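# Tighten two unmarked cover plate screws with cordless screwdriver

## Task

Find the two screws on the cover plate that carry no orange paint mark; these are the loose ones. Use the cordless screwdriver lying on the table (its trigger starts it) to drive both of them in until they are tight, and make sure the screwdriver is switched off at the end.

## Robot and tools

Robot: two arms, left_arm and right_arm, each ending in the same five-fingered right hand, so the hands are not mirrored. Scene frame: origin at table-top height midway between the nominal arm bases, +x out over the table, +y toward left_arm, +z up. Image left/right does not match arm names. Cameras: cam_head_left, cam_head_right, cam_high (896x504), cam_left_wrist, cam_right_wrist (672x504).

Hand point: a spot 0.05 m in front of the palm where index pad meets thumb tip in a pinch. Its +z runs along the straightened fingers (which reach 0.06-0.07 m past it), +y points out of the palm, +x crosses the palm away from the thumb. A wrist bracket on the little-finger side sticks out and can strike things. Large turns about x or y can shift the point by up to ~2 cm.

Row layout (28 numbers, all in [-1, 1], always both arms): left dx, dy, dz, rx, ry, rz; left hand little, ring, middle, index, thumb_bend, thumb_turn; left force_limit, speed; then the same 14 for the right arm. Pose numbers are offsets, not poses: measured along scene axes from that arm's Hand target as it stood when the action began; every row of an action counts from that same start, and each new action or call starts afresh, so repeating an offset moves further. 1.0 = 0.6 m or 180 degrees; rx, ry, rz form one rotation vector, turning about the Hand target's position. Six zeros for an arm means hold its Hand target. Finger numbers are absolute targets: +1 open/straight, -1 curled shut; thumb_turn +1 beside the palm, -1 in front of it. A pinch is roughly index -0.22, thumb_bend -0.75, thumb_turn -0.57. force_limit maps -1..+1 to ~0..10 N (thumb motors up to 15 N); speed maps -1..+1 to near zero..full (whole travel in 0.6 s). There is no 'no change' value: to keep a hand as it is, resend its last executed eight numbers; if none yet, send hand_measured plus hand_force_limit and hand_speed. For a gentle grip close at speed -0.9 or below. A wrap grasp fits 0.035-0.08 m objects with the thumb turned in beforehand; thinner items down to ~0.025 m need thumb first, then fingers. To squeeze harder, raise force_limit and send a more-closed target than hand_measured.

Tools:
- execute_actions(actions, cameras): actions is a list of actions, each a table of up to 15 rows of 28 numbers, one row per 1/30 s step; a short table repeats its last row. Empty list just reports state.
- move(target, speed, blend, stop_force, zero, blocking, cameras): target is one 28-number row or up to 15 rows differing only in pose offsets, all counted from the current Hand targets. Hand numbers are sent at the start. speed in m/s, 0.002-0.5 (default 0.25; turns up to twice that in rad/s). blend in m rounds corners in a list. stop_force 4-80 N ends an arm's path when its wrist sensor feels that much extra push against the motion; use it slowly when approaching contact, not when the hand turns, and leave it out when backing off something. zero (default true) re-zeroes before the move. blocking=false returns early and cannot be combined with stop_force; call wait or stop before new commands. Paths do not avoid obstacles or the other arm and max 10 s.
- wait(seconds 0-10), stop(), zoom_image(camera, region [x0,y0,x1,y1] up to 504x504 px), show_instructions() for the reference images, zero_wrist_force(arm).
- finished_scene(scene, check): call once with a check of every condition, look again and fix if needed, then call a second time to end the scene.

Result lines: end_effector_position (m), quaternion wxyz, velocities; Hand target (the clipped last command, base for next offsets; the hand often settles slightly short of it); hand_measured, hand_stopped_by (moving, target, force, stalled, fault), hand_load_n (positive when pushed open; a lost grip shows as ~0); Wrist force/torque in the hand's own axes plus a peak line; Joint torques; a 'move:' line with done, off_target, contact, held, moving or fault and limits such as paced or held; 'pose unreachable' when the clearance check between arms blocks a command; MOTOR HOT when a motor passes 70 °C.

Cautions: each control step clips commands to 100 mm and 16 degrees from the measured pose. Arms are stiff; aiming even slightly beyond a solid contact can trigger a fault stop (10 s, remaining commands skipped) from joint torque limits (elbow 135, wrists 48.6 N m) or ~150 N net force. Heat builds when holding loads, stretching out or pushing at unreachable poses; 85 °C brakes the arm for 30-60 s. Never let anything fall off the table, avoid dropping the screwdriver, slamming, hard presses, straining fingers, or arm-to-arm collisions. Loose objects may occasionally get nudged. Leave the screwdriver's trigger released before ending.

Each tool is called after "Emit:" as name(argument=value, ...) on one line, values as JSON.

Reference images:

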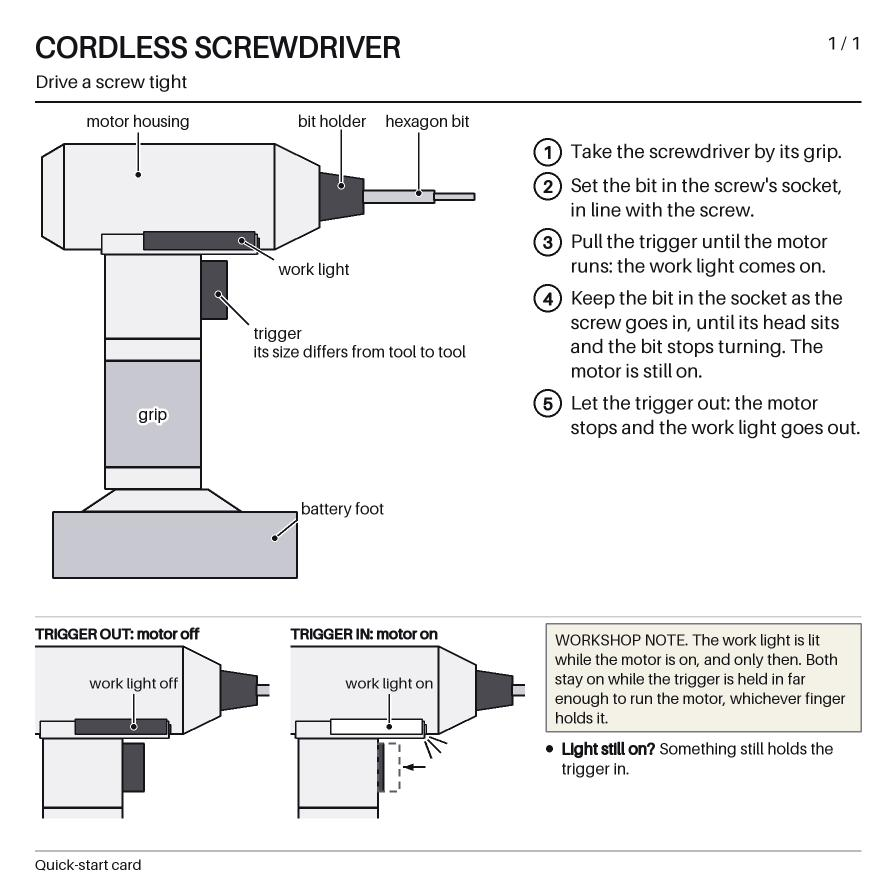

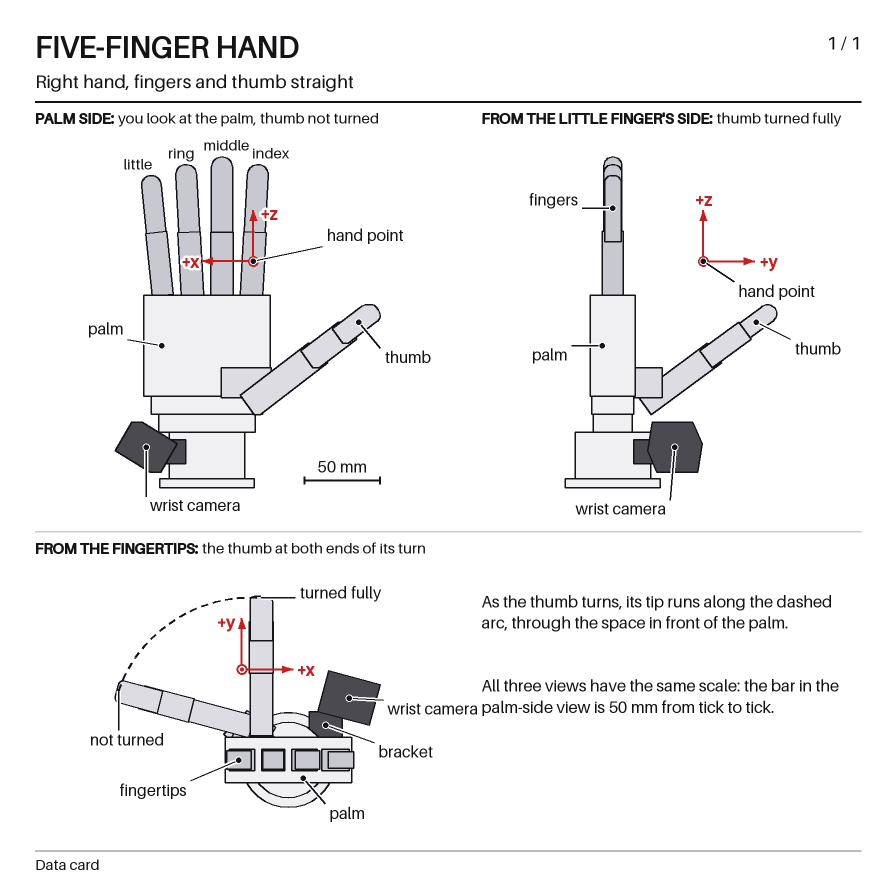

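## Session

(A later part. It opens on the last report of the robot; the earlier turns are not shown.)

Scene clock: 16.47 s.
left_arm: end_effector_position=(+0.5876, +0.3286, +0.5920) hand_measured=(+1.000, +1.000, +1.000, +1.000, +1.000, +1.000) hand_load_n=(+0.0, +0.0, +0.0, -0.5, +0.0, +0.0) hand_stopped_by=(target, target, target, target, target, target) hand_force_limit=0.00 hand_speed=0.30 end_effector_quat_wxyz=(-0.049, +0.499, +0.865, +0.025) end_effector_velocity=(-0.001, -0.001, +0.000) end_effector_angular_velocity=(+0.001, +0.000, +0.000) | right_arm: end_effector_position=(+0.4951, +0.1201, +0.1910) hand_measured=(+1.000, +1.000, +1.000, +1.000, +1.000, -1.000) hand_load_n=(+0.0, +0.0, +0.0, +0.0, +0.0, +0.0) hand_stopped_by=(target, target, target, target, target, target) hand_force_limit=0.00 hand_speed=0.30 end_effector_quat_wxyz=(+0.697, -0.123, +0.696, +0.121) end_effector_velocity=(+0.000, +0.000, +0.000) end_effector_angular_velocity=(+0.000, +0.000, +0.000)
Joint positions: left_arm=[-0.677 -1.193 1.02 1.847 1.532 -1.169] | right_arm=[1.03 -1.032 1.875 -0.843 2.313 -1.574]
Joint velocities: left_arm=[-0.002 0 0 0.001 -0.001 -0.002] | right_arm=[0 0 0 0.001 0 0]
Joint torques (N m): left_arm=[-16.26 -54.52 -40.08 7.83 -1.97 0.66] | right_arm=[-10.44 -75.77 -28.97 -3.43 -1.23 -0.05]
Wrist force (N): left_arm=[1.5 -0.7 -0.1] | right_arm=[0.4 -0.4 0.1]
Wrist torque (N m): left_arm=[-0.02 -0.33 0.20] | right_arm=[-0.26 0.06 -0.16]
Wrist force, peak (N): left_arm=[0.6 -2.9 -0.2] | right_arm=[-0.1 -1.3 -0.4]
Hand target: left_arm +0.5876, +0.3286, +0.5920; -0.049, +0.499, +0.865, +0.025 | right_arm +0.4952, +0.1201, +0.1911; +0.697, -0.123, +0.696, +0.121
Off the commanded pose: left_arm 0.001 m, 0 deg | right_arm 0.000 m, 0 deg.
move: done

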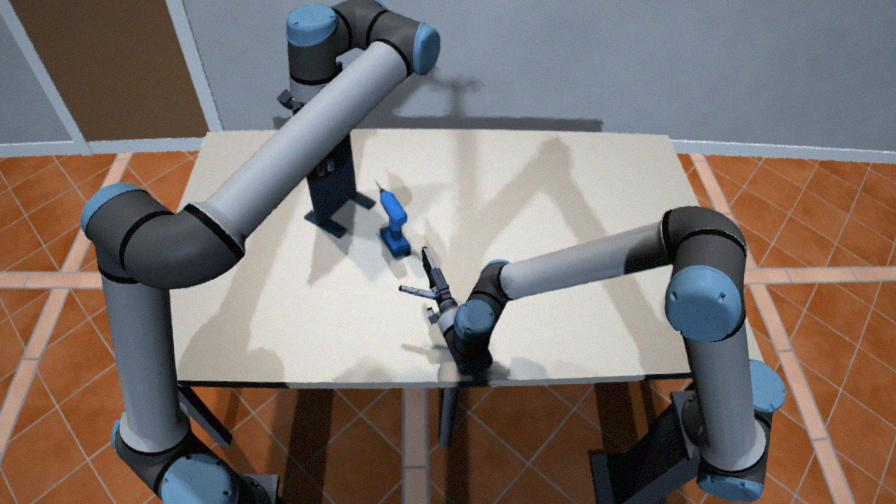

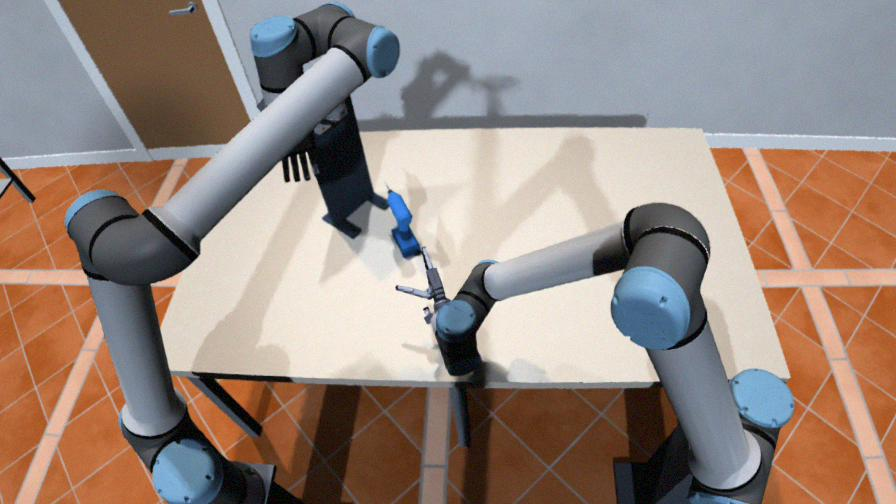

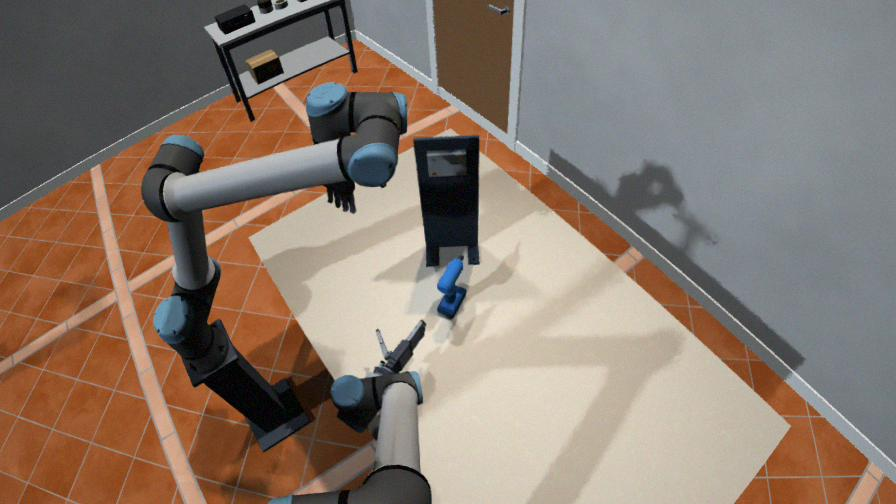

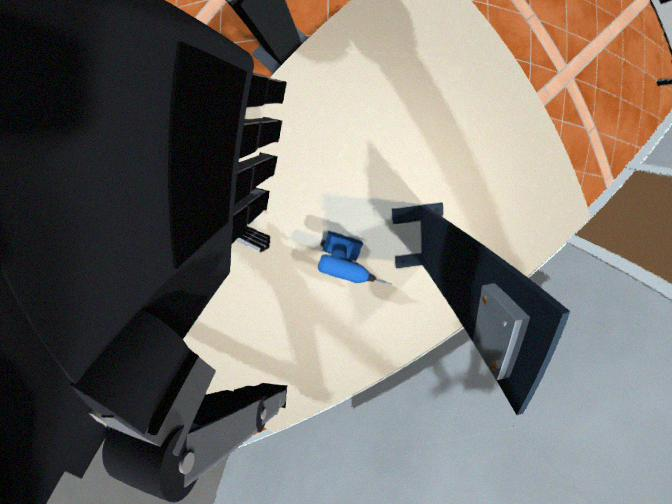

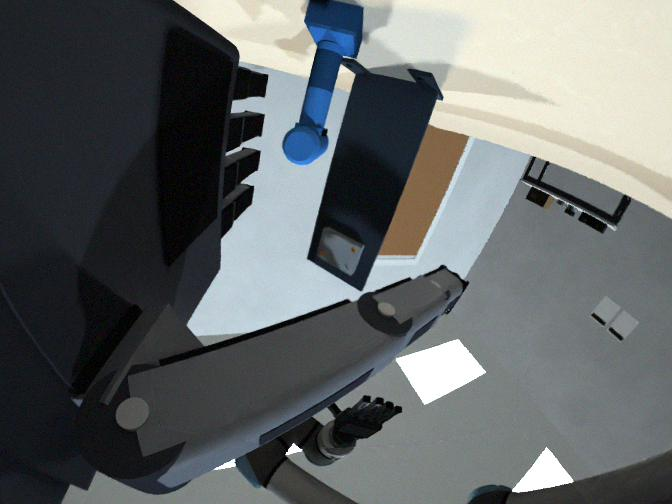

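Emit:
move(target=[[-0.0795,0.1102,-0.08,-0.1,-0.058,0,1,1,1,1,1,1,0,0.3,0.0,-0.02,-0.03,0,0,0.022,1,1,1,1,1,-1,0,0.3],[-0.0795,0.1102,-0.5,-0.2405,-0.139,0,1,1,1,1,1,1,0,0.3,0.02,-0.036,-0.08,0,0,0.0444,1,1,1,1,1,-1,0,0.3]], blend=[0.03,0], speed=0.2)

Emit:
zoom_image(camera="cam_left_wrist", region=[230, 50, 530, 275])

Emit:
zoom_image(camera="cam_right_wrist", region=[200, 0, 400, 250])

Scene clock: 19.93 s.
left_arm: end_effector_position=(+0.5394, +0.3949, +0.2924) hand_measured=(+1.000, +1.000, +1.000, +1.000, +1.000, +1.000) hand_load_n=(+0.0, +0.0, +0.0, +0.0, +0.0, +0.0) hand_stopped_by=(target, target, target, target, target, target) hand_force_limit=0.00 hand_speed=0.30 end_effector_quat_wxyz=(+0.321, +0.464, +0.804, -0.188) end_effector_velocity=(+0.001, -0.001, +0.001) end_effector_angular_velocity=(-0.002, -0.005, -0.002) | right_arm: end_effector_position=(+0.5073, +0.0985, +0.1430) hand_measured=(+1.000, +1.000, +1.000, +1.000, +1.000, -1.000) hand_load_n=(+0.0, +0.0, +0.0, +0.0, +0.0, +0.0) hand_stopped_by=(target, target, target, target, target, target) hand_force_limit=0.00 hand_speed=0.30 end_effector_quat_wxyz=(+0.687, -0.171, +0.686, +0.170) end_effector_velocity=(+0.000, +0.001, +0.002) end_effector_angular_velocity=(+0.003, -0.002, +0.001)
Joint positions: left_arm=[-0.435 -1.503 1.966 0.459 2.003 -1.071] | right_arm=[0.946 -1.012 1.972 -0.961 2.09 -1.574]
Joint velocities: left_arm=[0 0 0 -0.005 0.001 0.002] | right_arm=[0.001 -0.001 0 -0.001 0 0]
Joint torques (N m): left_arm=[-8.53 -57.41 -26.67 -2.24 1.03 3.59] | right_arm=[12.68 -87.09 -32.13 0 2.09 0.69]
Wrist force (N): left_arm=[-0.5 -0.3 -0.1] | right_arm=[0.0 0.1 0.2]
Wrist torque (N m): left_arm=[-0.03 0.09 -0.05] | right_arm=[-0.19 0.13 -0.18]
Wrist force, peak (N): left_arm=[1.6 -0.5 1.3] | right_arm=[0.9 -0.5 0.2]
Hand target: left_arm +0.5394, +0.3948, +0.2924; +0.321, +0.464, +0.804, -0.188 | right_arm +0.5072, +0.0986, +0.1431; +0.687, -0.171, +0.686, +0.170
Off the commanded pose: left_arm 0.001 m, 0 deg | right_arm 0.000 m, 0 deg.
move: done

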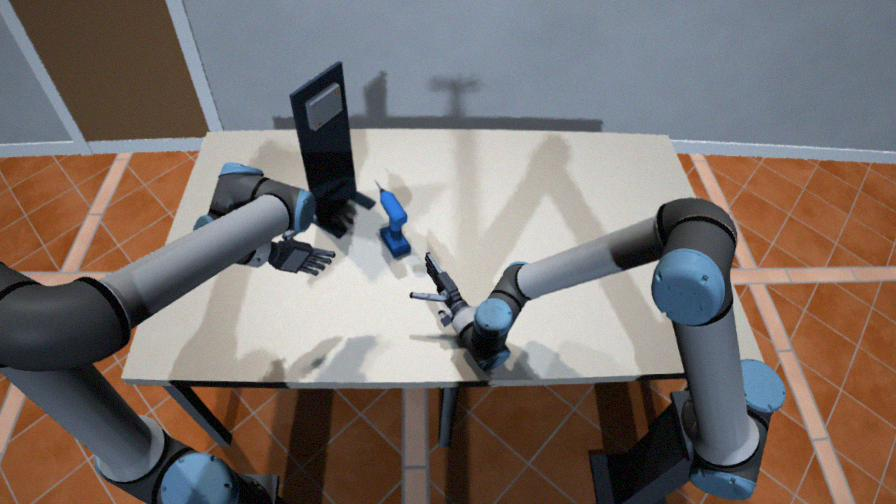

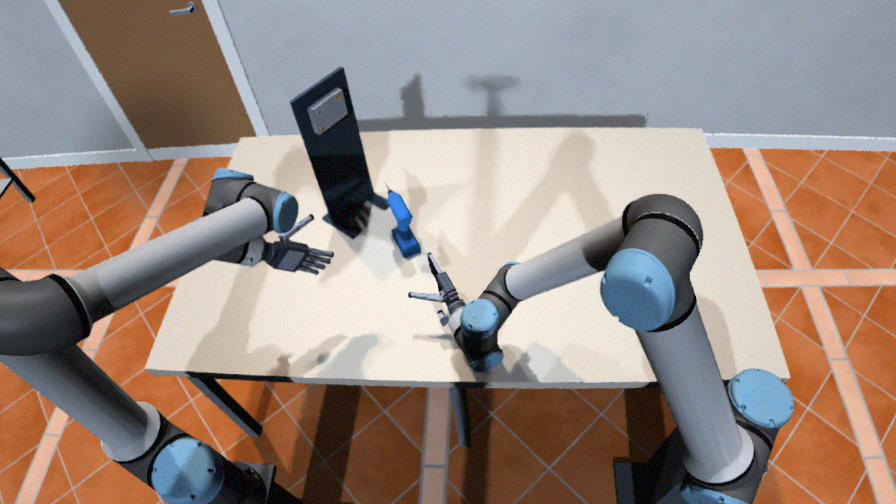

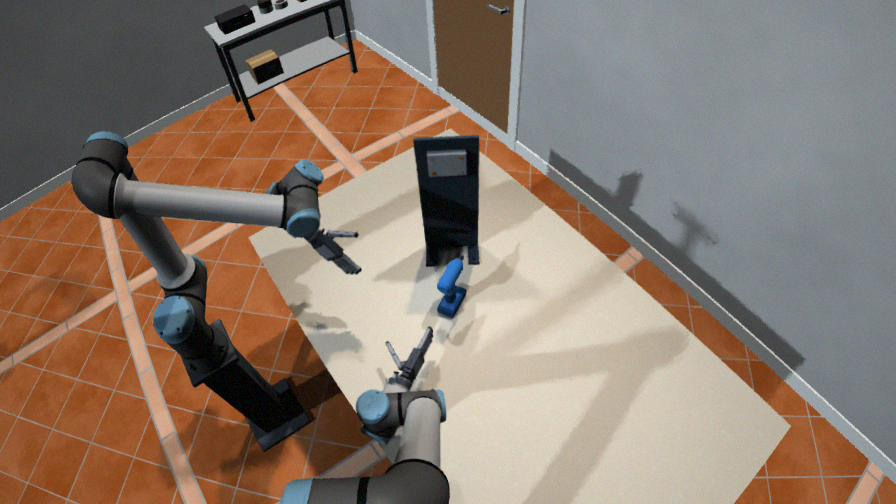

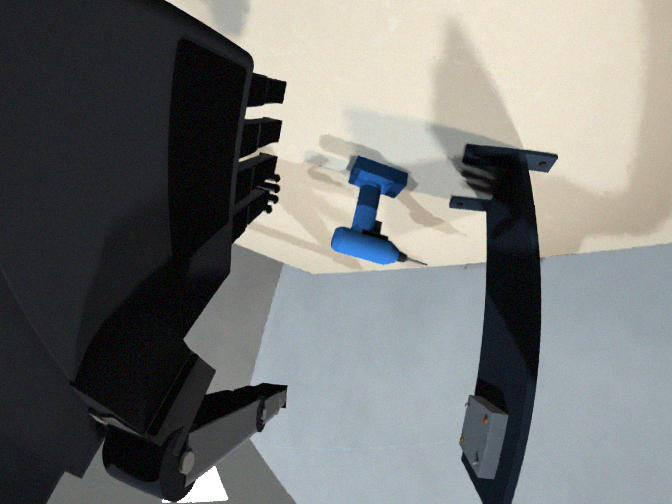

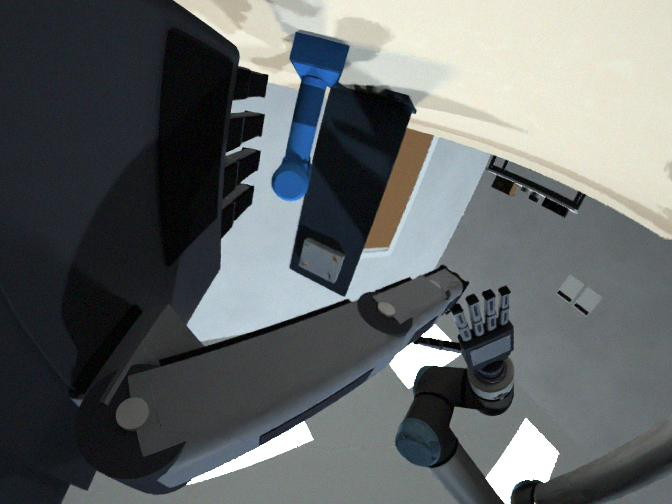

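Scaled by 1.680 from the camera's 672x504 image, which has a finer 960x720 frame.

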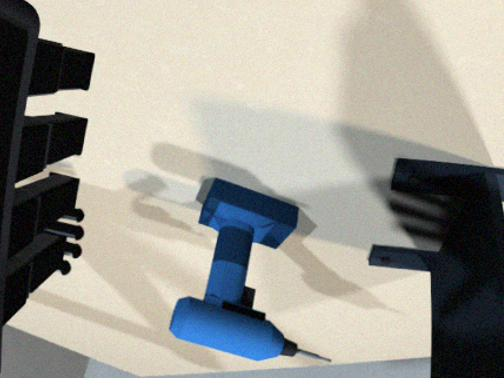

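Scaled by 2.016 from the camera's 672x504 image, which has a finer 960x720 frame.

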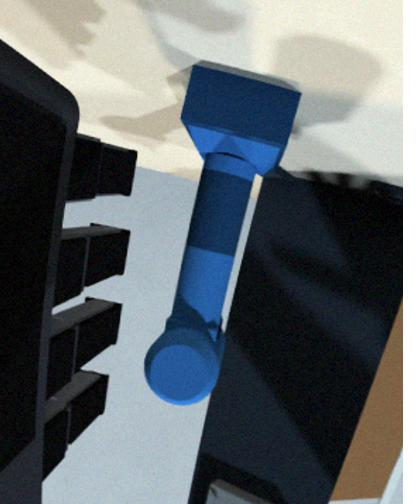

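Emit:
move(target=[0,0,0,0,0,0,1,1,1,1,1,1,0,0.3,0.155,0.008,-0.04,0,0,0.028,1,1,1,1,1,-1,0,0.3], speed=0.15, cameras=["cam_left_wrist","cam_right_wrist","cam_high"])

Emit:
zoom_image(camera="cam_left_wrist", region=[230, 90, 470, 290])

Emit:
zoom_image(camera="cam_high", region=[360, 220, 500, 420])

Scene clock: 23.07 s.
left_arm: end_effector_position=(+0.5394, +0.3948, +0.2924) hand_measured=(+1.000, +1.000, +1.000, +1.000, +1.000, +1.000) hand_load_n=(+0.0, +0.0, +0.0, +0.0, +0.0, +0.0) hand_stopped_by=(target, target, target, target, target, target) hand_force_limit=0.00 hand_speed=0.30 end_effector_quat_wxyz=(+0.321, +0.464, +0.804, -0.188) end_effector_velocity=(+0.000, +0.000, +0.000) end_effector_angular_velocity=(+0.000, -0.001, +0.000) | right_arm: end_effector_position=(+0.6001, +0.1035, +0.1191) hand_measured=(+1.000, +1.000, +1.000, +1.000, +1.000, -1.000) hand_load_n=(+0.0, +0.0, +0.0, +0.0, +0.0, -0.5) hand_stopped_by=(target, target, target, target, target, target) hand_force_limit=0.00 hand_speed=0.30 end_effector_quat_wxyz=(+0.679, -0.201, +0.678, +0.200) end_effector_velocity=(+0.000, +0.000, +0.001) end_effector_angular_velocity=(+0.000, -0.001, +0.001)
Joint positions: left_arm=[-0.435 -1.504 1.966 0.458 2.003 -1.071] | right_arm=[0.803 -0.948 1.914 -0.967 1.859 -1.573]
Joint velocities: left_arm=[0 0 0 -0.001 0 0.001] | right_arm=[0 -0.001 0 0.001 -0.001 0]
Joint torques (N m): left_arm=[-10.52 -52.22 -31.66 0.33 2.84 4.15] | right_arm=[-5.63 -83.49 -22.28 -0.75 -0.78 1.27]
Wrist force (N): left_arm=[0.0 -0.2 -0.8] | right_arm=[0.1 -0.1 0.3]
Wrist torque (N m): left_arm=[0.02 0.03 -0.02] | right_arm=[-0.22 0.12 -0.18]
Wrist force, peak (N): left_arm=[-0.9 -0.4 -0.6] | right_arm=[0.8 -1.7 1.7]
Hand target: left_arm +0.5394, +0.3948, +0.2924; +0.321, +0.464, +0.804, -0.188 | right_arm +0.6001, +0.1036, +0.1191; +0.679, -0.201, +0.678, +0.200
Off the commanded pose: left_arm 0.000 m, 0 deg | right_arm 0.000 m, 0 deg.
move: done
Images, in order (width x height): cam_high 896x504, cam_left_wrist 672x504, cam_right_wrist 672x504.

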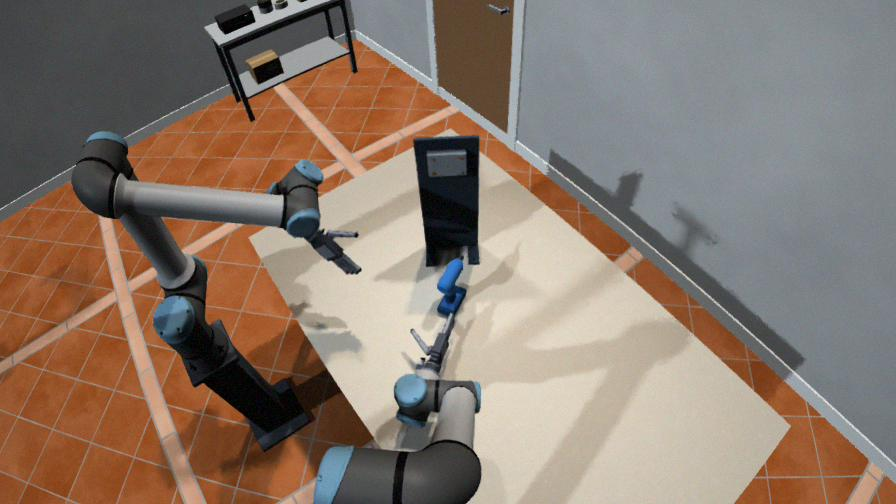

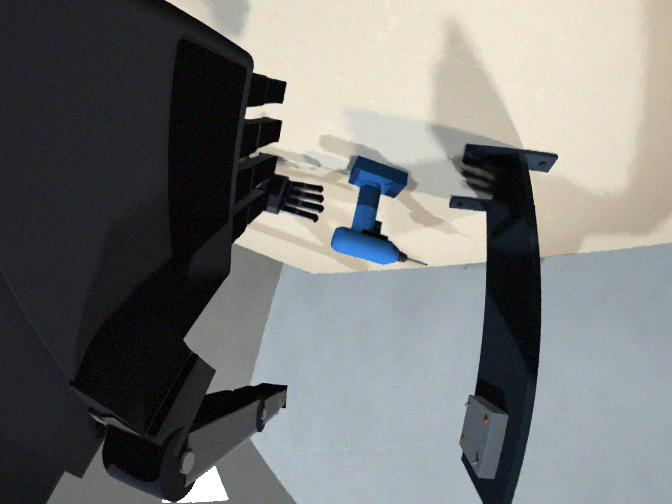

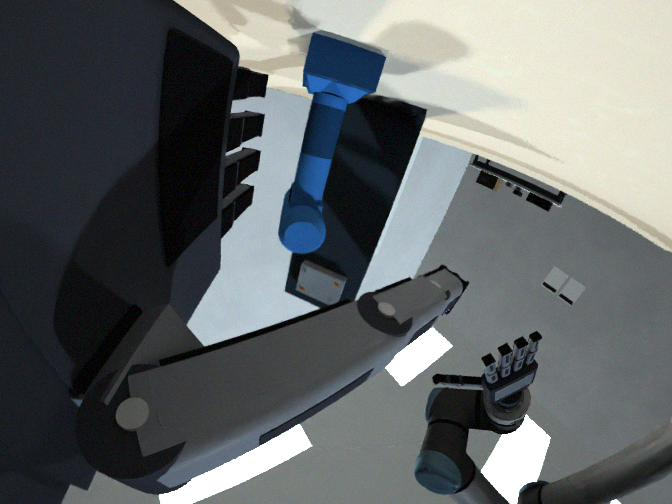

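Scaled by 2.100 from the camera's 672x504 image, which has a finer 960x720 frame.

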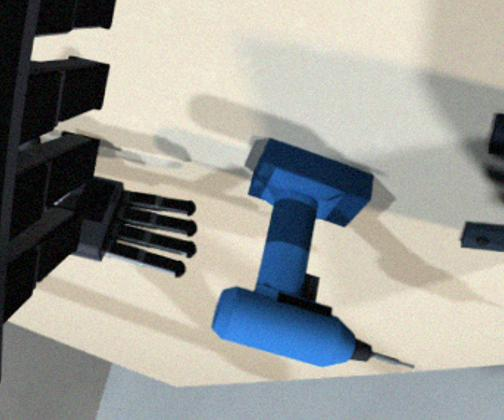

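Scaled by 2.520.

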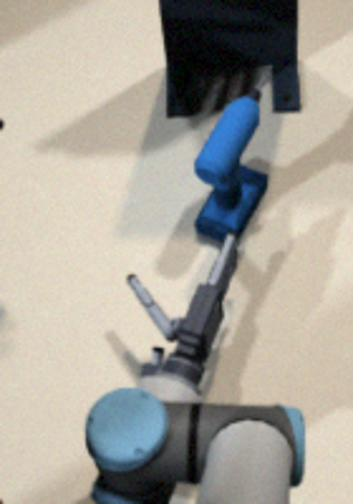

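Emit:
move(target=[[0,0,0,0,0,0,1,1,1,1,1,1,0,0.3,0,0,-0.015,0,0,-0.025,1,1,1,1,1,-1,0,0.3],[0,0,0,0,0,0,1,1,1,1,1,1,0,0.3,0.161,0.0875,-0.015,0,0,-0.025,1,1,1,1,1,-1,0,0.3]], speed=0.08, cameras=["cam_left_wrist","cam_right_wrist","cam_high"])

Emit:
zoom_image(camera="cam_left_wrist", region=[230, 90, 470, 290])

Emit:
zoom_image(camera="cam_high", region=[380, 220, 500, 370])

Emit:
zoom_image(camera="cam_right_wrist", region=[200, 0, 440, 300])

Scene clock: 25.77 s.
left_arm: end_effector_position=(+0.5394, +0.3948, +0.2924) hand_measured=(+1.000, +1.000, +1.000, +1.000, +1.000, +1.000) hand_load_n=(+0.0, +0.0, +0.0, +0.0, +0.0, +0.0) hand_stopped_by=(target, target, target, target, target, target) hand_force_limit=0.00 hand_speed=0.30 end_effector_quat_wxyz=(+0.321, +0.464, +0.804, -0.188) end_effector_velocity=(+0.000, +0.000, +0.000) end_effector_angular_velocity=(+0.000, +0.000, +0.000) | right_arm: end_effector_position=(+0.6968, +0.1561, +0.1101) hand_measured=(+1.000, +1.000, +1.000, +1.000, +1.000, -1.000) hand_load_n=(+0.0, +0.0, +0.0, +0.0, +0.0, +0.0) hand_stopped_by=(target, target, target, target, target, target) hand_force_limit=0.00 hand_speed=0.30 end_effector_quat_wxyz=(+0.686, -0.175, +0.685, +0.173) end_effector_velocity=(-0.002, -0.001, +0.001) end_effector_angular_velocity=(+0.002, -0.001, +0.000)
Joint positions: left_arm=[-0.435 -1.504 1.966 0.458 2.003 -1.071] | right_arm=[0.78 -0.832 1.696 -0.864 1.915 -1.573]
Joint velocities: left_arm=[0 0 0 0 0.001 0] | right_arm=[0.001 -0.003 0.004 -0.003 0.001 0]
Joint torques (N m): left_arm=[-9.53 -57.93 -37.29 1.43 2.75 3.84] | right_arm=[11.11 -104.18 -23.21 -4.68 2.27 1.68]
Wrist force (N): left_arm=[-0.7 -0.6 0.0] | right_arm=[0.1 -0.3 0.1]
Wrist torque (N m): left_arm=[-0.07 0.12 -0.07] | right_arm=[-0.24 0.12 -0.19]
Wrist force, peak (N): left_arm=[-0.8 -0.8 -0.2] | right_arm=[0.6 -0.1 -1.3]
Hand target: left_arm +0.5394, +0.3948, +0.2924; +0.321, +0.464, +0.804, -0.188 | right_arm +0.6967, +0.1562, +0.1102; +0.686, -0.175, +0.685, +0.173
Off the commanded pose: left_arm 0.000 m, 0 deg | right_arm 0.000 m, 0 deg.
move: done
Images, in order (width x height): cam_high 896x504, cam_left_wrist 672x504, cam_right_wrist 672x504.

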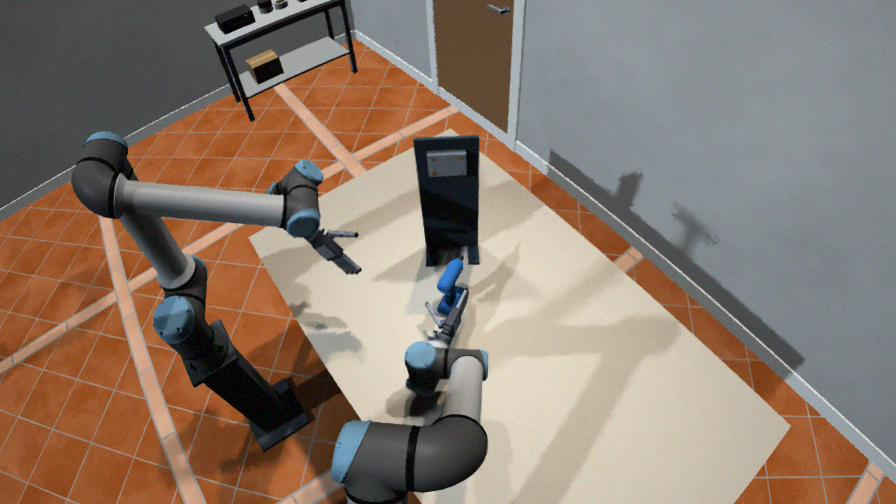

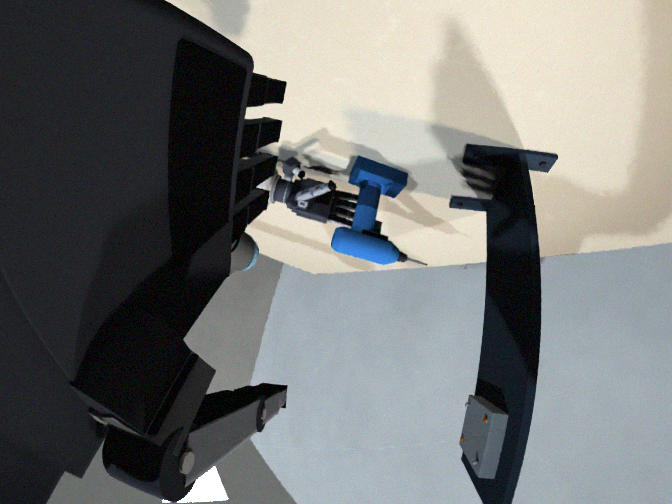

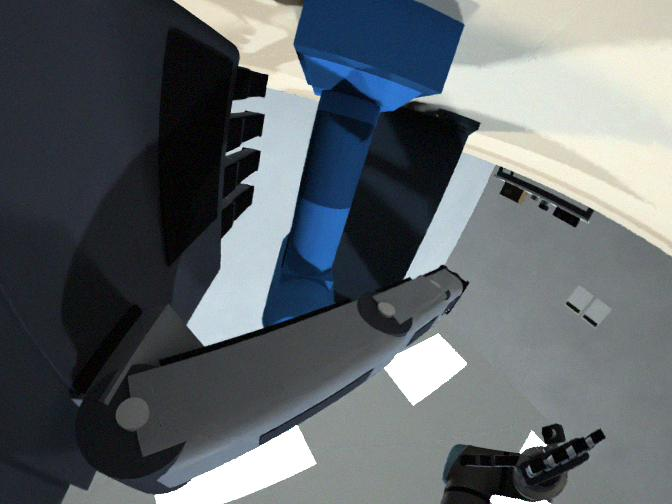

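Scaled by 2.100 from the camera's 672x504 image, which has a finer 960x720 frame.

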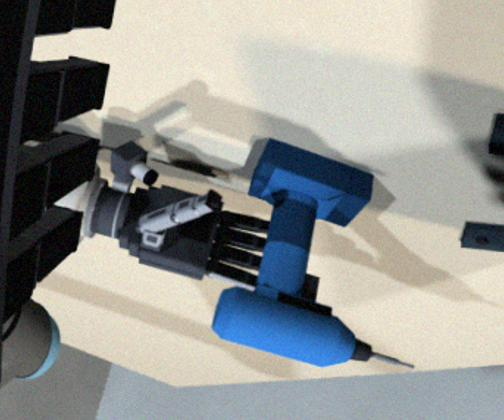

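Scaled by 3.360.

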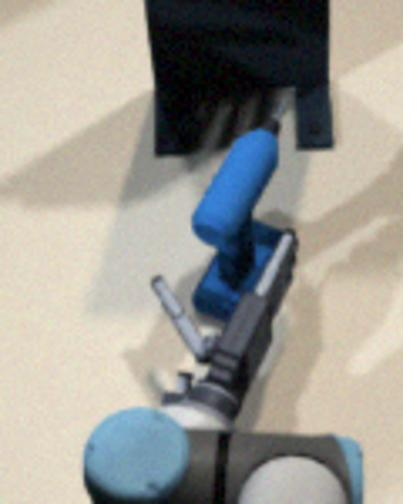

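Scaled by 1.680 from the camera's 672x504 image, which has a finer 960x720 frame.

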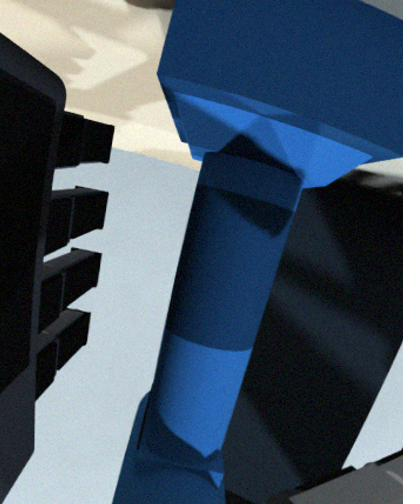

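Emit:
move(target=[0,0,0,0,0,0,1,1,1,1,1,1,0,0.3,0.1114,0.0625,0,0,0,0,1,1,1,1,1,-1,0,0.3], speed=0.05, stop_force=5, cameras=["cam_left_wrist","cam_right_wrist","cam_high"])

Emit:
zoom_image(camera="cam_left_wrist", region=[230, 90, 470, 290])

Emit:
zoom_image(camera="cam_high", region=[380, 220, 500, 370])

Emit:
zoom_image(camera="cam_right_wrist", region=[200, 0, 500, 300])

Scene clock: 29.10 s.
left_arm: end_effector_position=(+0.5394, +0.3948, +0.2924) hand_measured=(+1.000, +1.000, +1.000, +1.000, +1.000, +1.000) hand_load_n=(+0.0, +0.0, +0.0, +0.0, +0.0, +0.0) hand_stopped_by=(target, target, target, target, target, target) hand_force_limit=0.00 hand_speed=0.30 end_effector_quat_wxyz=(+0.321, +0.464, +0.804, -0.188) end_effector_velocity=(+0.000, +0.000, +0.000) end_effector_angular_velocity=(+0.000, +0.000, +0.000) | right_arm: end_effector_position=(+0.7635, +0.1938, +0.1103) hand_measured=(+1.000, +1.000, +1.000, +1.000, +1.000, -1.000) hand_load_n=(+0.0, +0.0, +0.0, +0.0, +0.0, -0.5) hand_stopped_by=(target, target, target, target, target, target) hand_force_limit=0.00 hand_speed=0.30 end_effector_quat_wxyz=(+0.686, -0.175, +0.685, +0.173) end_effector_velocity=(+0.000, +0.000, +0.002) end_effector_angular_velocity=(+0.002, -0.002, +0.000)
Joint positions: left_arm=[-0.435 -1.504 1.966 0.458 2.003 -1.071] | right_arm=[0.751 -0.757 1.537 -0.781 1.886 -1.573]
Joint velocities: left_arm=[0.001 0 0 0 0 0.001] | right_arm=[0 -0.002 0 0 0 0]
Joint torques (N m): left_arm=[-9.03 -54.32 -43.83 2.2 2.13 3.18] | right_arm=[14.14 -111.6 -27.85 -4.01 2.28 1.71]
Wrist force (N): left_arm=[-0.5 -0.1 -0.6] | right_arm=[0.0 -0.5 0.1]
Wrist torque (N m): left_arm=[0.02 0.11 -0.04] | right_arm=[-0.26 0.13 -0.22]
Wrist force, peak (N): left_arm=[-0.7 -0.7 -0.7] | right_arm=[0.3 -0.6 0.7]
Hand target: left_arm +0.5394, +0.3948, +0.2924; +0.321, +0.464, +0.804, -0.188 | right_arm +0.7635, +0.1938, +0.1103; +0.686, -0.175, +0.685, +0.173
Off the commanded pose: left_arm 0.000 m, 0 deg | right_arm 0.000 m, 0 deg.
move: done
Images, in order (width x height): cam_high 896x504, cam_left_wrist 672x504, cam_right_wrist 672x504.

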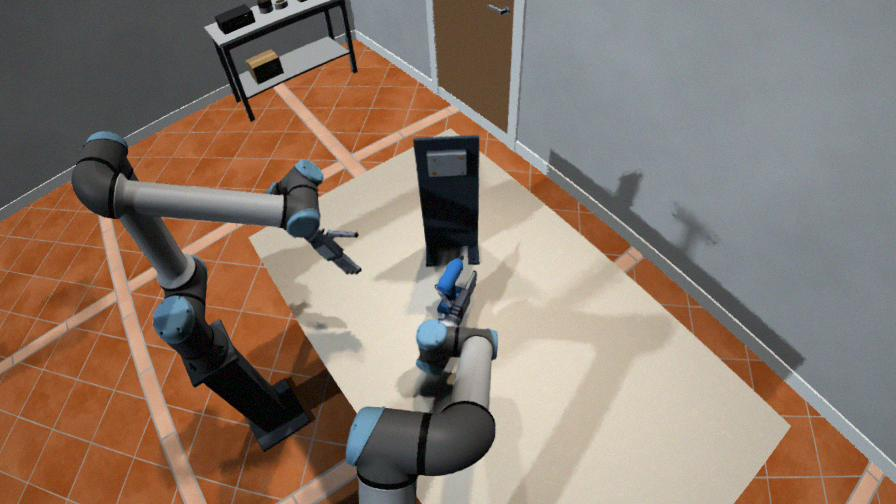

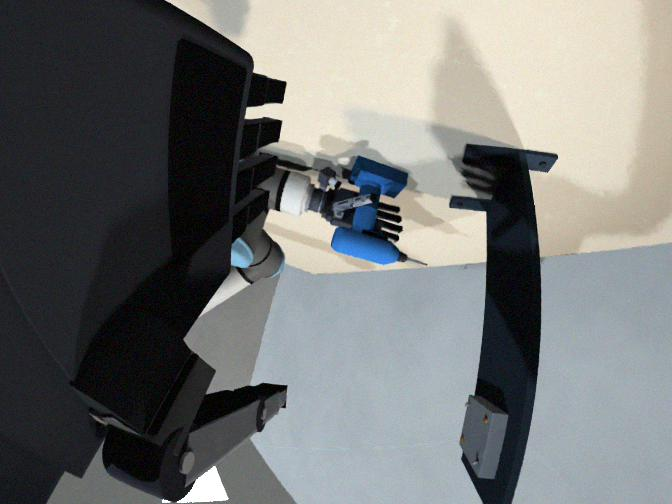

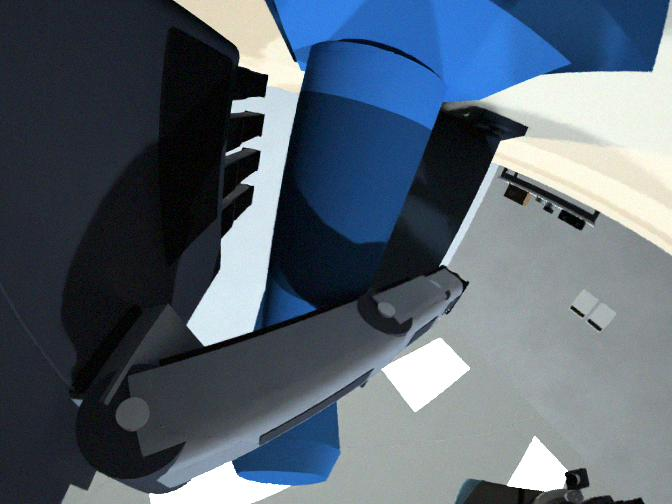

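Scaled by 2.100 from the camera's 672x504 image, which has a finer 960x720 frame.

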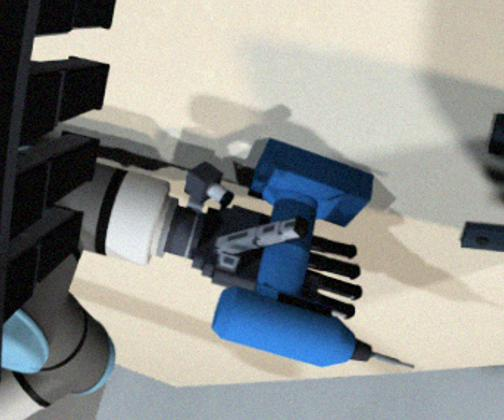

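Scaled by 3.360.

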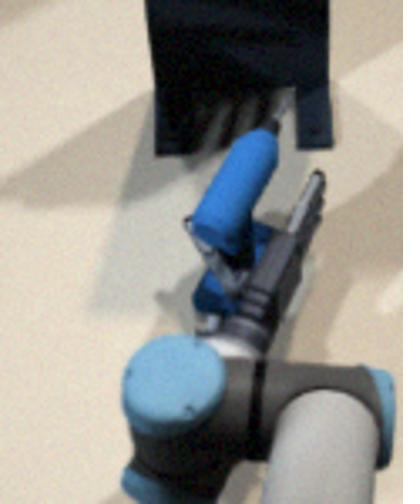

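Scaled by 1.680 from the camera's 672x504 image, which has a finer 960x720 frame.

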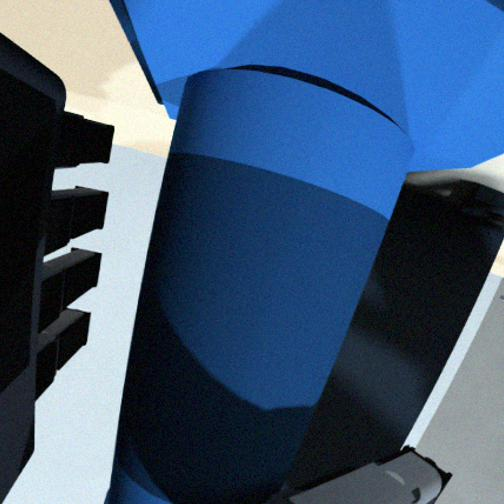

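Emit:
move(target=[0,0,0,0,0,0,1,1,1,1,1,1,0,0.3,0,0,0,0,0,0,-0.98,-0.98,-0.98,0.3,-0.98,-1,-0.4,-0.5], cameras=["cam_left_wrist","cam_right_wrist","cam_high"])

Emit:
zoom_image(camera="cam_left_wrist", region=[230, 90, 470, 290])

Emit:
zoom_image(camera="cam_high", region=[380, 220, 500, 370])

Scene clock: 31.87 s.
left_arm: end_effector_position=(+0.5394, +0.3948, +0.2924) hand_measured=(+1.000, +1.000, +1.000, +1.000, +1.000, +1.000) hand_load_n=(-0.5, +0.0, +0.0, +0.0, +0.0, +0.0) hand_stopped_by=(target, target, target, target, target, target) hand_force_limit=0.00 hand_speed=0.30 end_effector_quat_wxyz=(+0.321, +0.464, +0.804, -0.188) end_effector_velocity=(+0.000, +0.000, -0.001) end_effector_angular_velocity=(+0.001, +0.001, +0.001) | right_arm: end_effector_position=(+0.7635, +0.1938, +0.1103) hand_measured=(-0.414, -0.386, -0.412, +0.300, +0.112, -1.000) hand_load_n=(+0.0, +0.0, +0.0, +0.0, +0.0, +0.0) hand_stopped_by=(force, force, force, target, force, target) hand_force_limit=-0.40 hand_speed=-0.50 end_effector_quat_wxyz=(+0.686, -0.175, +0.685, +0.173) end_effector_velocity=(+0.000, +0.000, +0.000) end_effector_angular_velocity=(+0.001, -0.001, -0.001)
Joint positions: left_arm=[-0.435 -1.504 1.966 0.458 2.003 -1.071] | right_arm=[0.751 -0.757 1.537 -0.781 1.886 -1.573]
Joint velocities: left_arm=[0 0.001 0 0.001 -0.001 0] | right_arm=[0 0 0 -0.001 0 0]
Joint torques (N m): left_arm=[-11.43 -54.73 -45.32 3.27 1.9 3.41] | right_arm=[5.7 -111.34 -27.83 -1.84 -0.3 0.97]
Wrist force (N): left_arm=[-0.3 -0.1 -0.3] | right_arm=[0.1 -0.6 0.2]
Wrist torque (N m): left_arm=[0.00 0.07 -0.03] | right_arm=[-0.28 0.10 -0.22]
Wrist force, peak (N): left_arm=[-0.4 -0.9 -0.3] | right_arm=[1.1 0.3 2.1]
Hand target: left_arm +0.5394, +0.3948, +0.2924; +0.321, +0.464, +0.804, -0.188 | right_arm +0.7635, +0.1938, +0.1103; +0.686, -0.175, +0.685, +0.173
Off the commanded pose: left_arm 0.000 m, 0 deg | right_arm 0.000 m, 0 deg.
move: done
Images, in order (width x height): cam_high 896x504, cam_left_wrist 672x504, cam_right_wrist 672x504.

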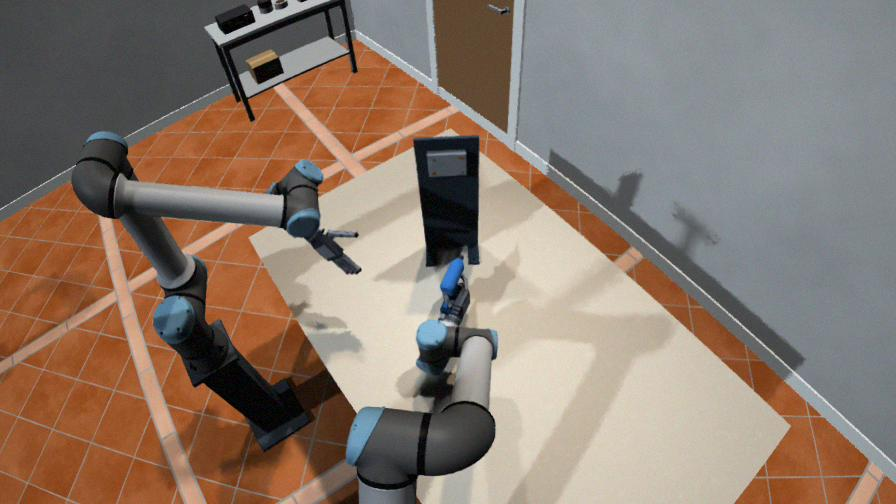

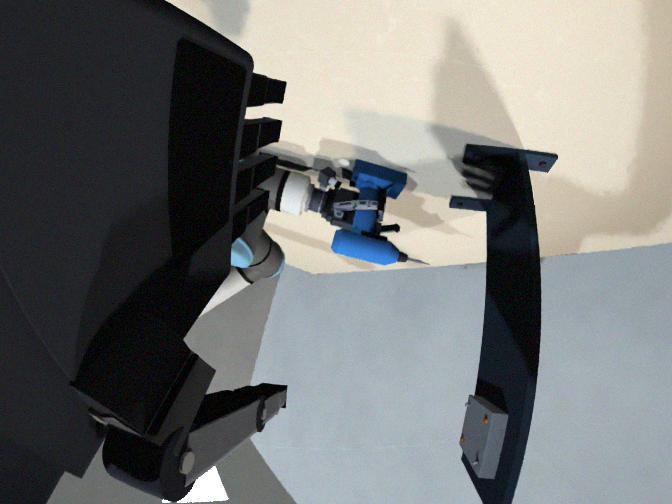

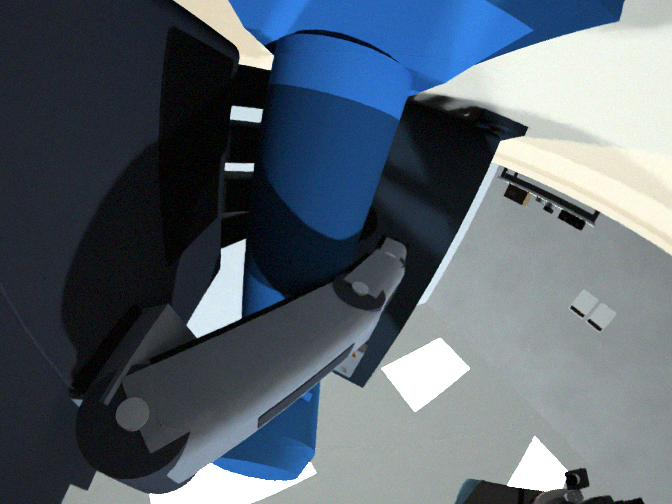

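Scaled by 2.100 from the camera's 672x504 image, which has a finer 960x720 frame.

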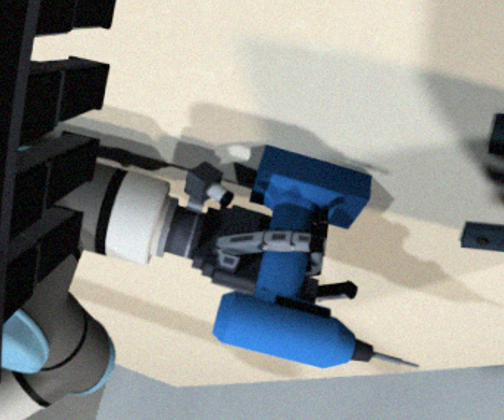

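Scaled by 3.360.

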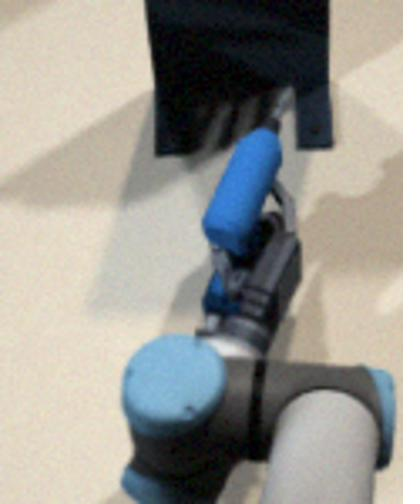

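Emit:
move(target=[0,0,0,0,0,0,1,1,1,1,1,1,0,0.3,0,0,0,0,0,0,-0.97,-0.97,-0.97,0.3,-0.97,-1,0.5,-0.7], cameras=["cam_left_wrist","cam_high"])

Scene clock: 33.43 s.
left_arm: end_effector_position=(+0.5394, +0.3948, +0.2924) hand_measured=(+1.000, +1.000, +1.000, +1.000, +1.000, +1.000) hand_load_n=(+0.0, +0.0, +0.0, +0.0, +0.0, +0.0) hand_stopped_by=(target, target, target, target, target, target) hand_force_limit=0.00 hand_speed=0.30 end_effector_quat_wxyz=(+0.321, +0.464, +0.804, -0.188) end_effector_velocity=(+0.000, +0.000, +0.000) end_effector_angular_velocity=(+0.000, +0.001, +0.000) | right_arm: end_effector_position=(+0.7635, +0.1938, +0.1103) hand_measured=(-0.626, -0.632, -0.558, +0.300, -0.006, -1.000) hand_load_n=(+3.0, +8.0, +5.5, +0.0, +11.0, +1.5) hand_stopped_by=(force, force, force, target, force, target) hand_force_limit=0.50 hand_speed=-0.70 end_effector_quat_wxyz=(+0.686, -0.175, +0.685, +0.173) end_effector_velocity=(+0.000, +0.000, -0.001) end_effector_angular_velocity=(-0.001, +0.001, +0.000)
Joint positions: left_arm=[-0.435 -1.504 1.966 0.458 2.003 -1.071] | right_arm=[0.751 -0.757 1.537 -0.781 1.886 -1.573]
Joint velocities: left_arm=[-0.001 0 0 0 0 -0.001] | right_arm=[0 0 0 0.001 0 0]
Joint torques (N m): left_arm=[-9.24 -57.65 -44.22 4.13 2.45 3.63] | right_arm=[-1.69 -107.42 -28.63 -0.48 -0.46 0.43]
Wrist force (N): left_arm=[-0.2 -0.6 0.0] | right_arm=[-2.3 -0.8 0.2]
Wrist torque (N m): left_arm=[-0.08 0.05 -0.04] | right_arm=[-0.23 0.10 -0.70]
Wrist force, peak (N): left_arm=[-0.7 -0.7 0.0] | right_arm=[-2.8 -1.3 1.3]
Hand target: left_arm +0.5394, +0.3948, +0.2924; +0.321, +0.464, +0.804, -0.188 | right_arm +0.7635, +0.1938, +0.1103; +0.686, -0.175, +0.685, +0.173
Off the commanded pose: left_arm 0.000 m, 0 deg | right_arm 0.000 m, 0 deg.
move: done
Images, in order (width x height): cam_high 896x504, cam_left_wrist 672x504.

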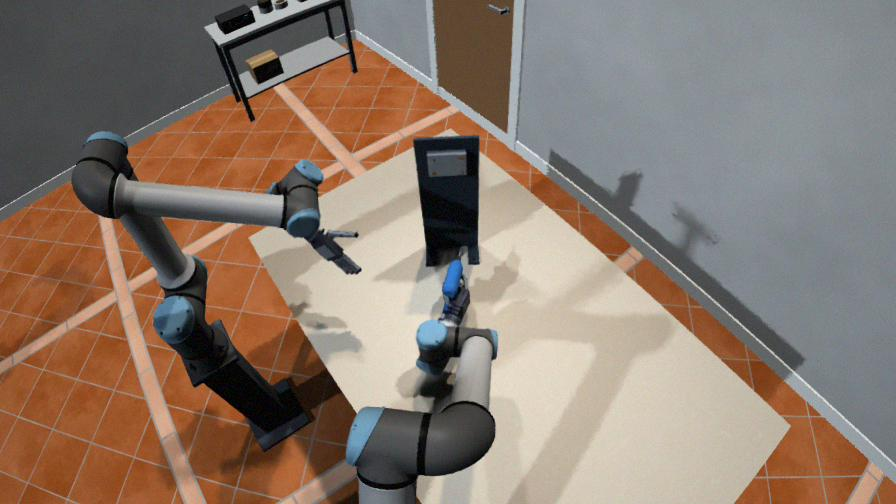

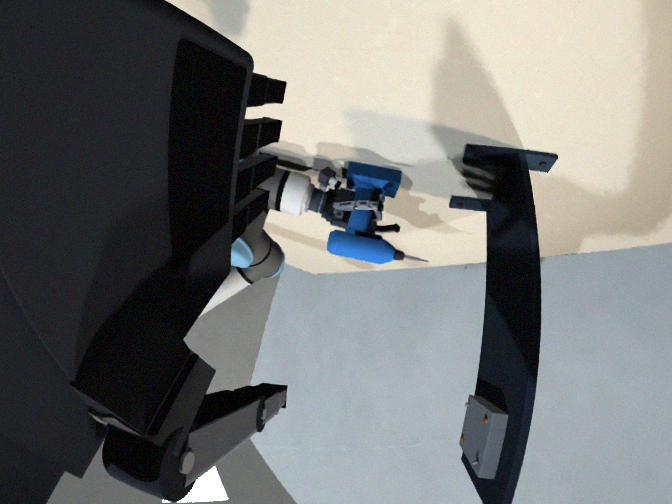

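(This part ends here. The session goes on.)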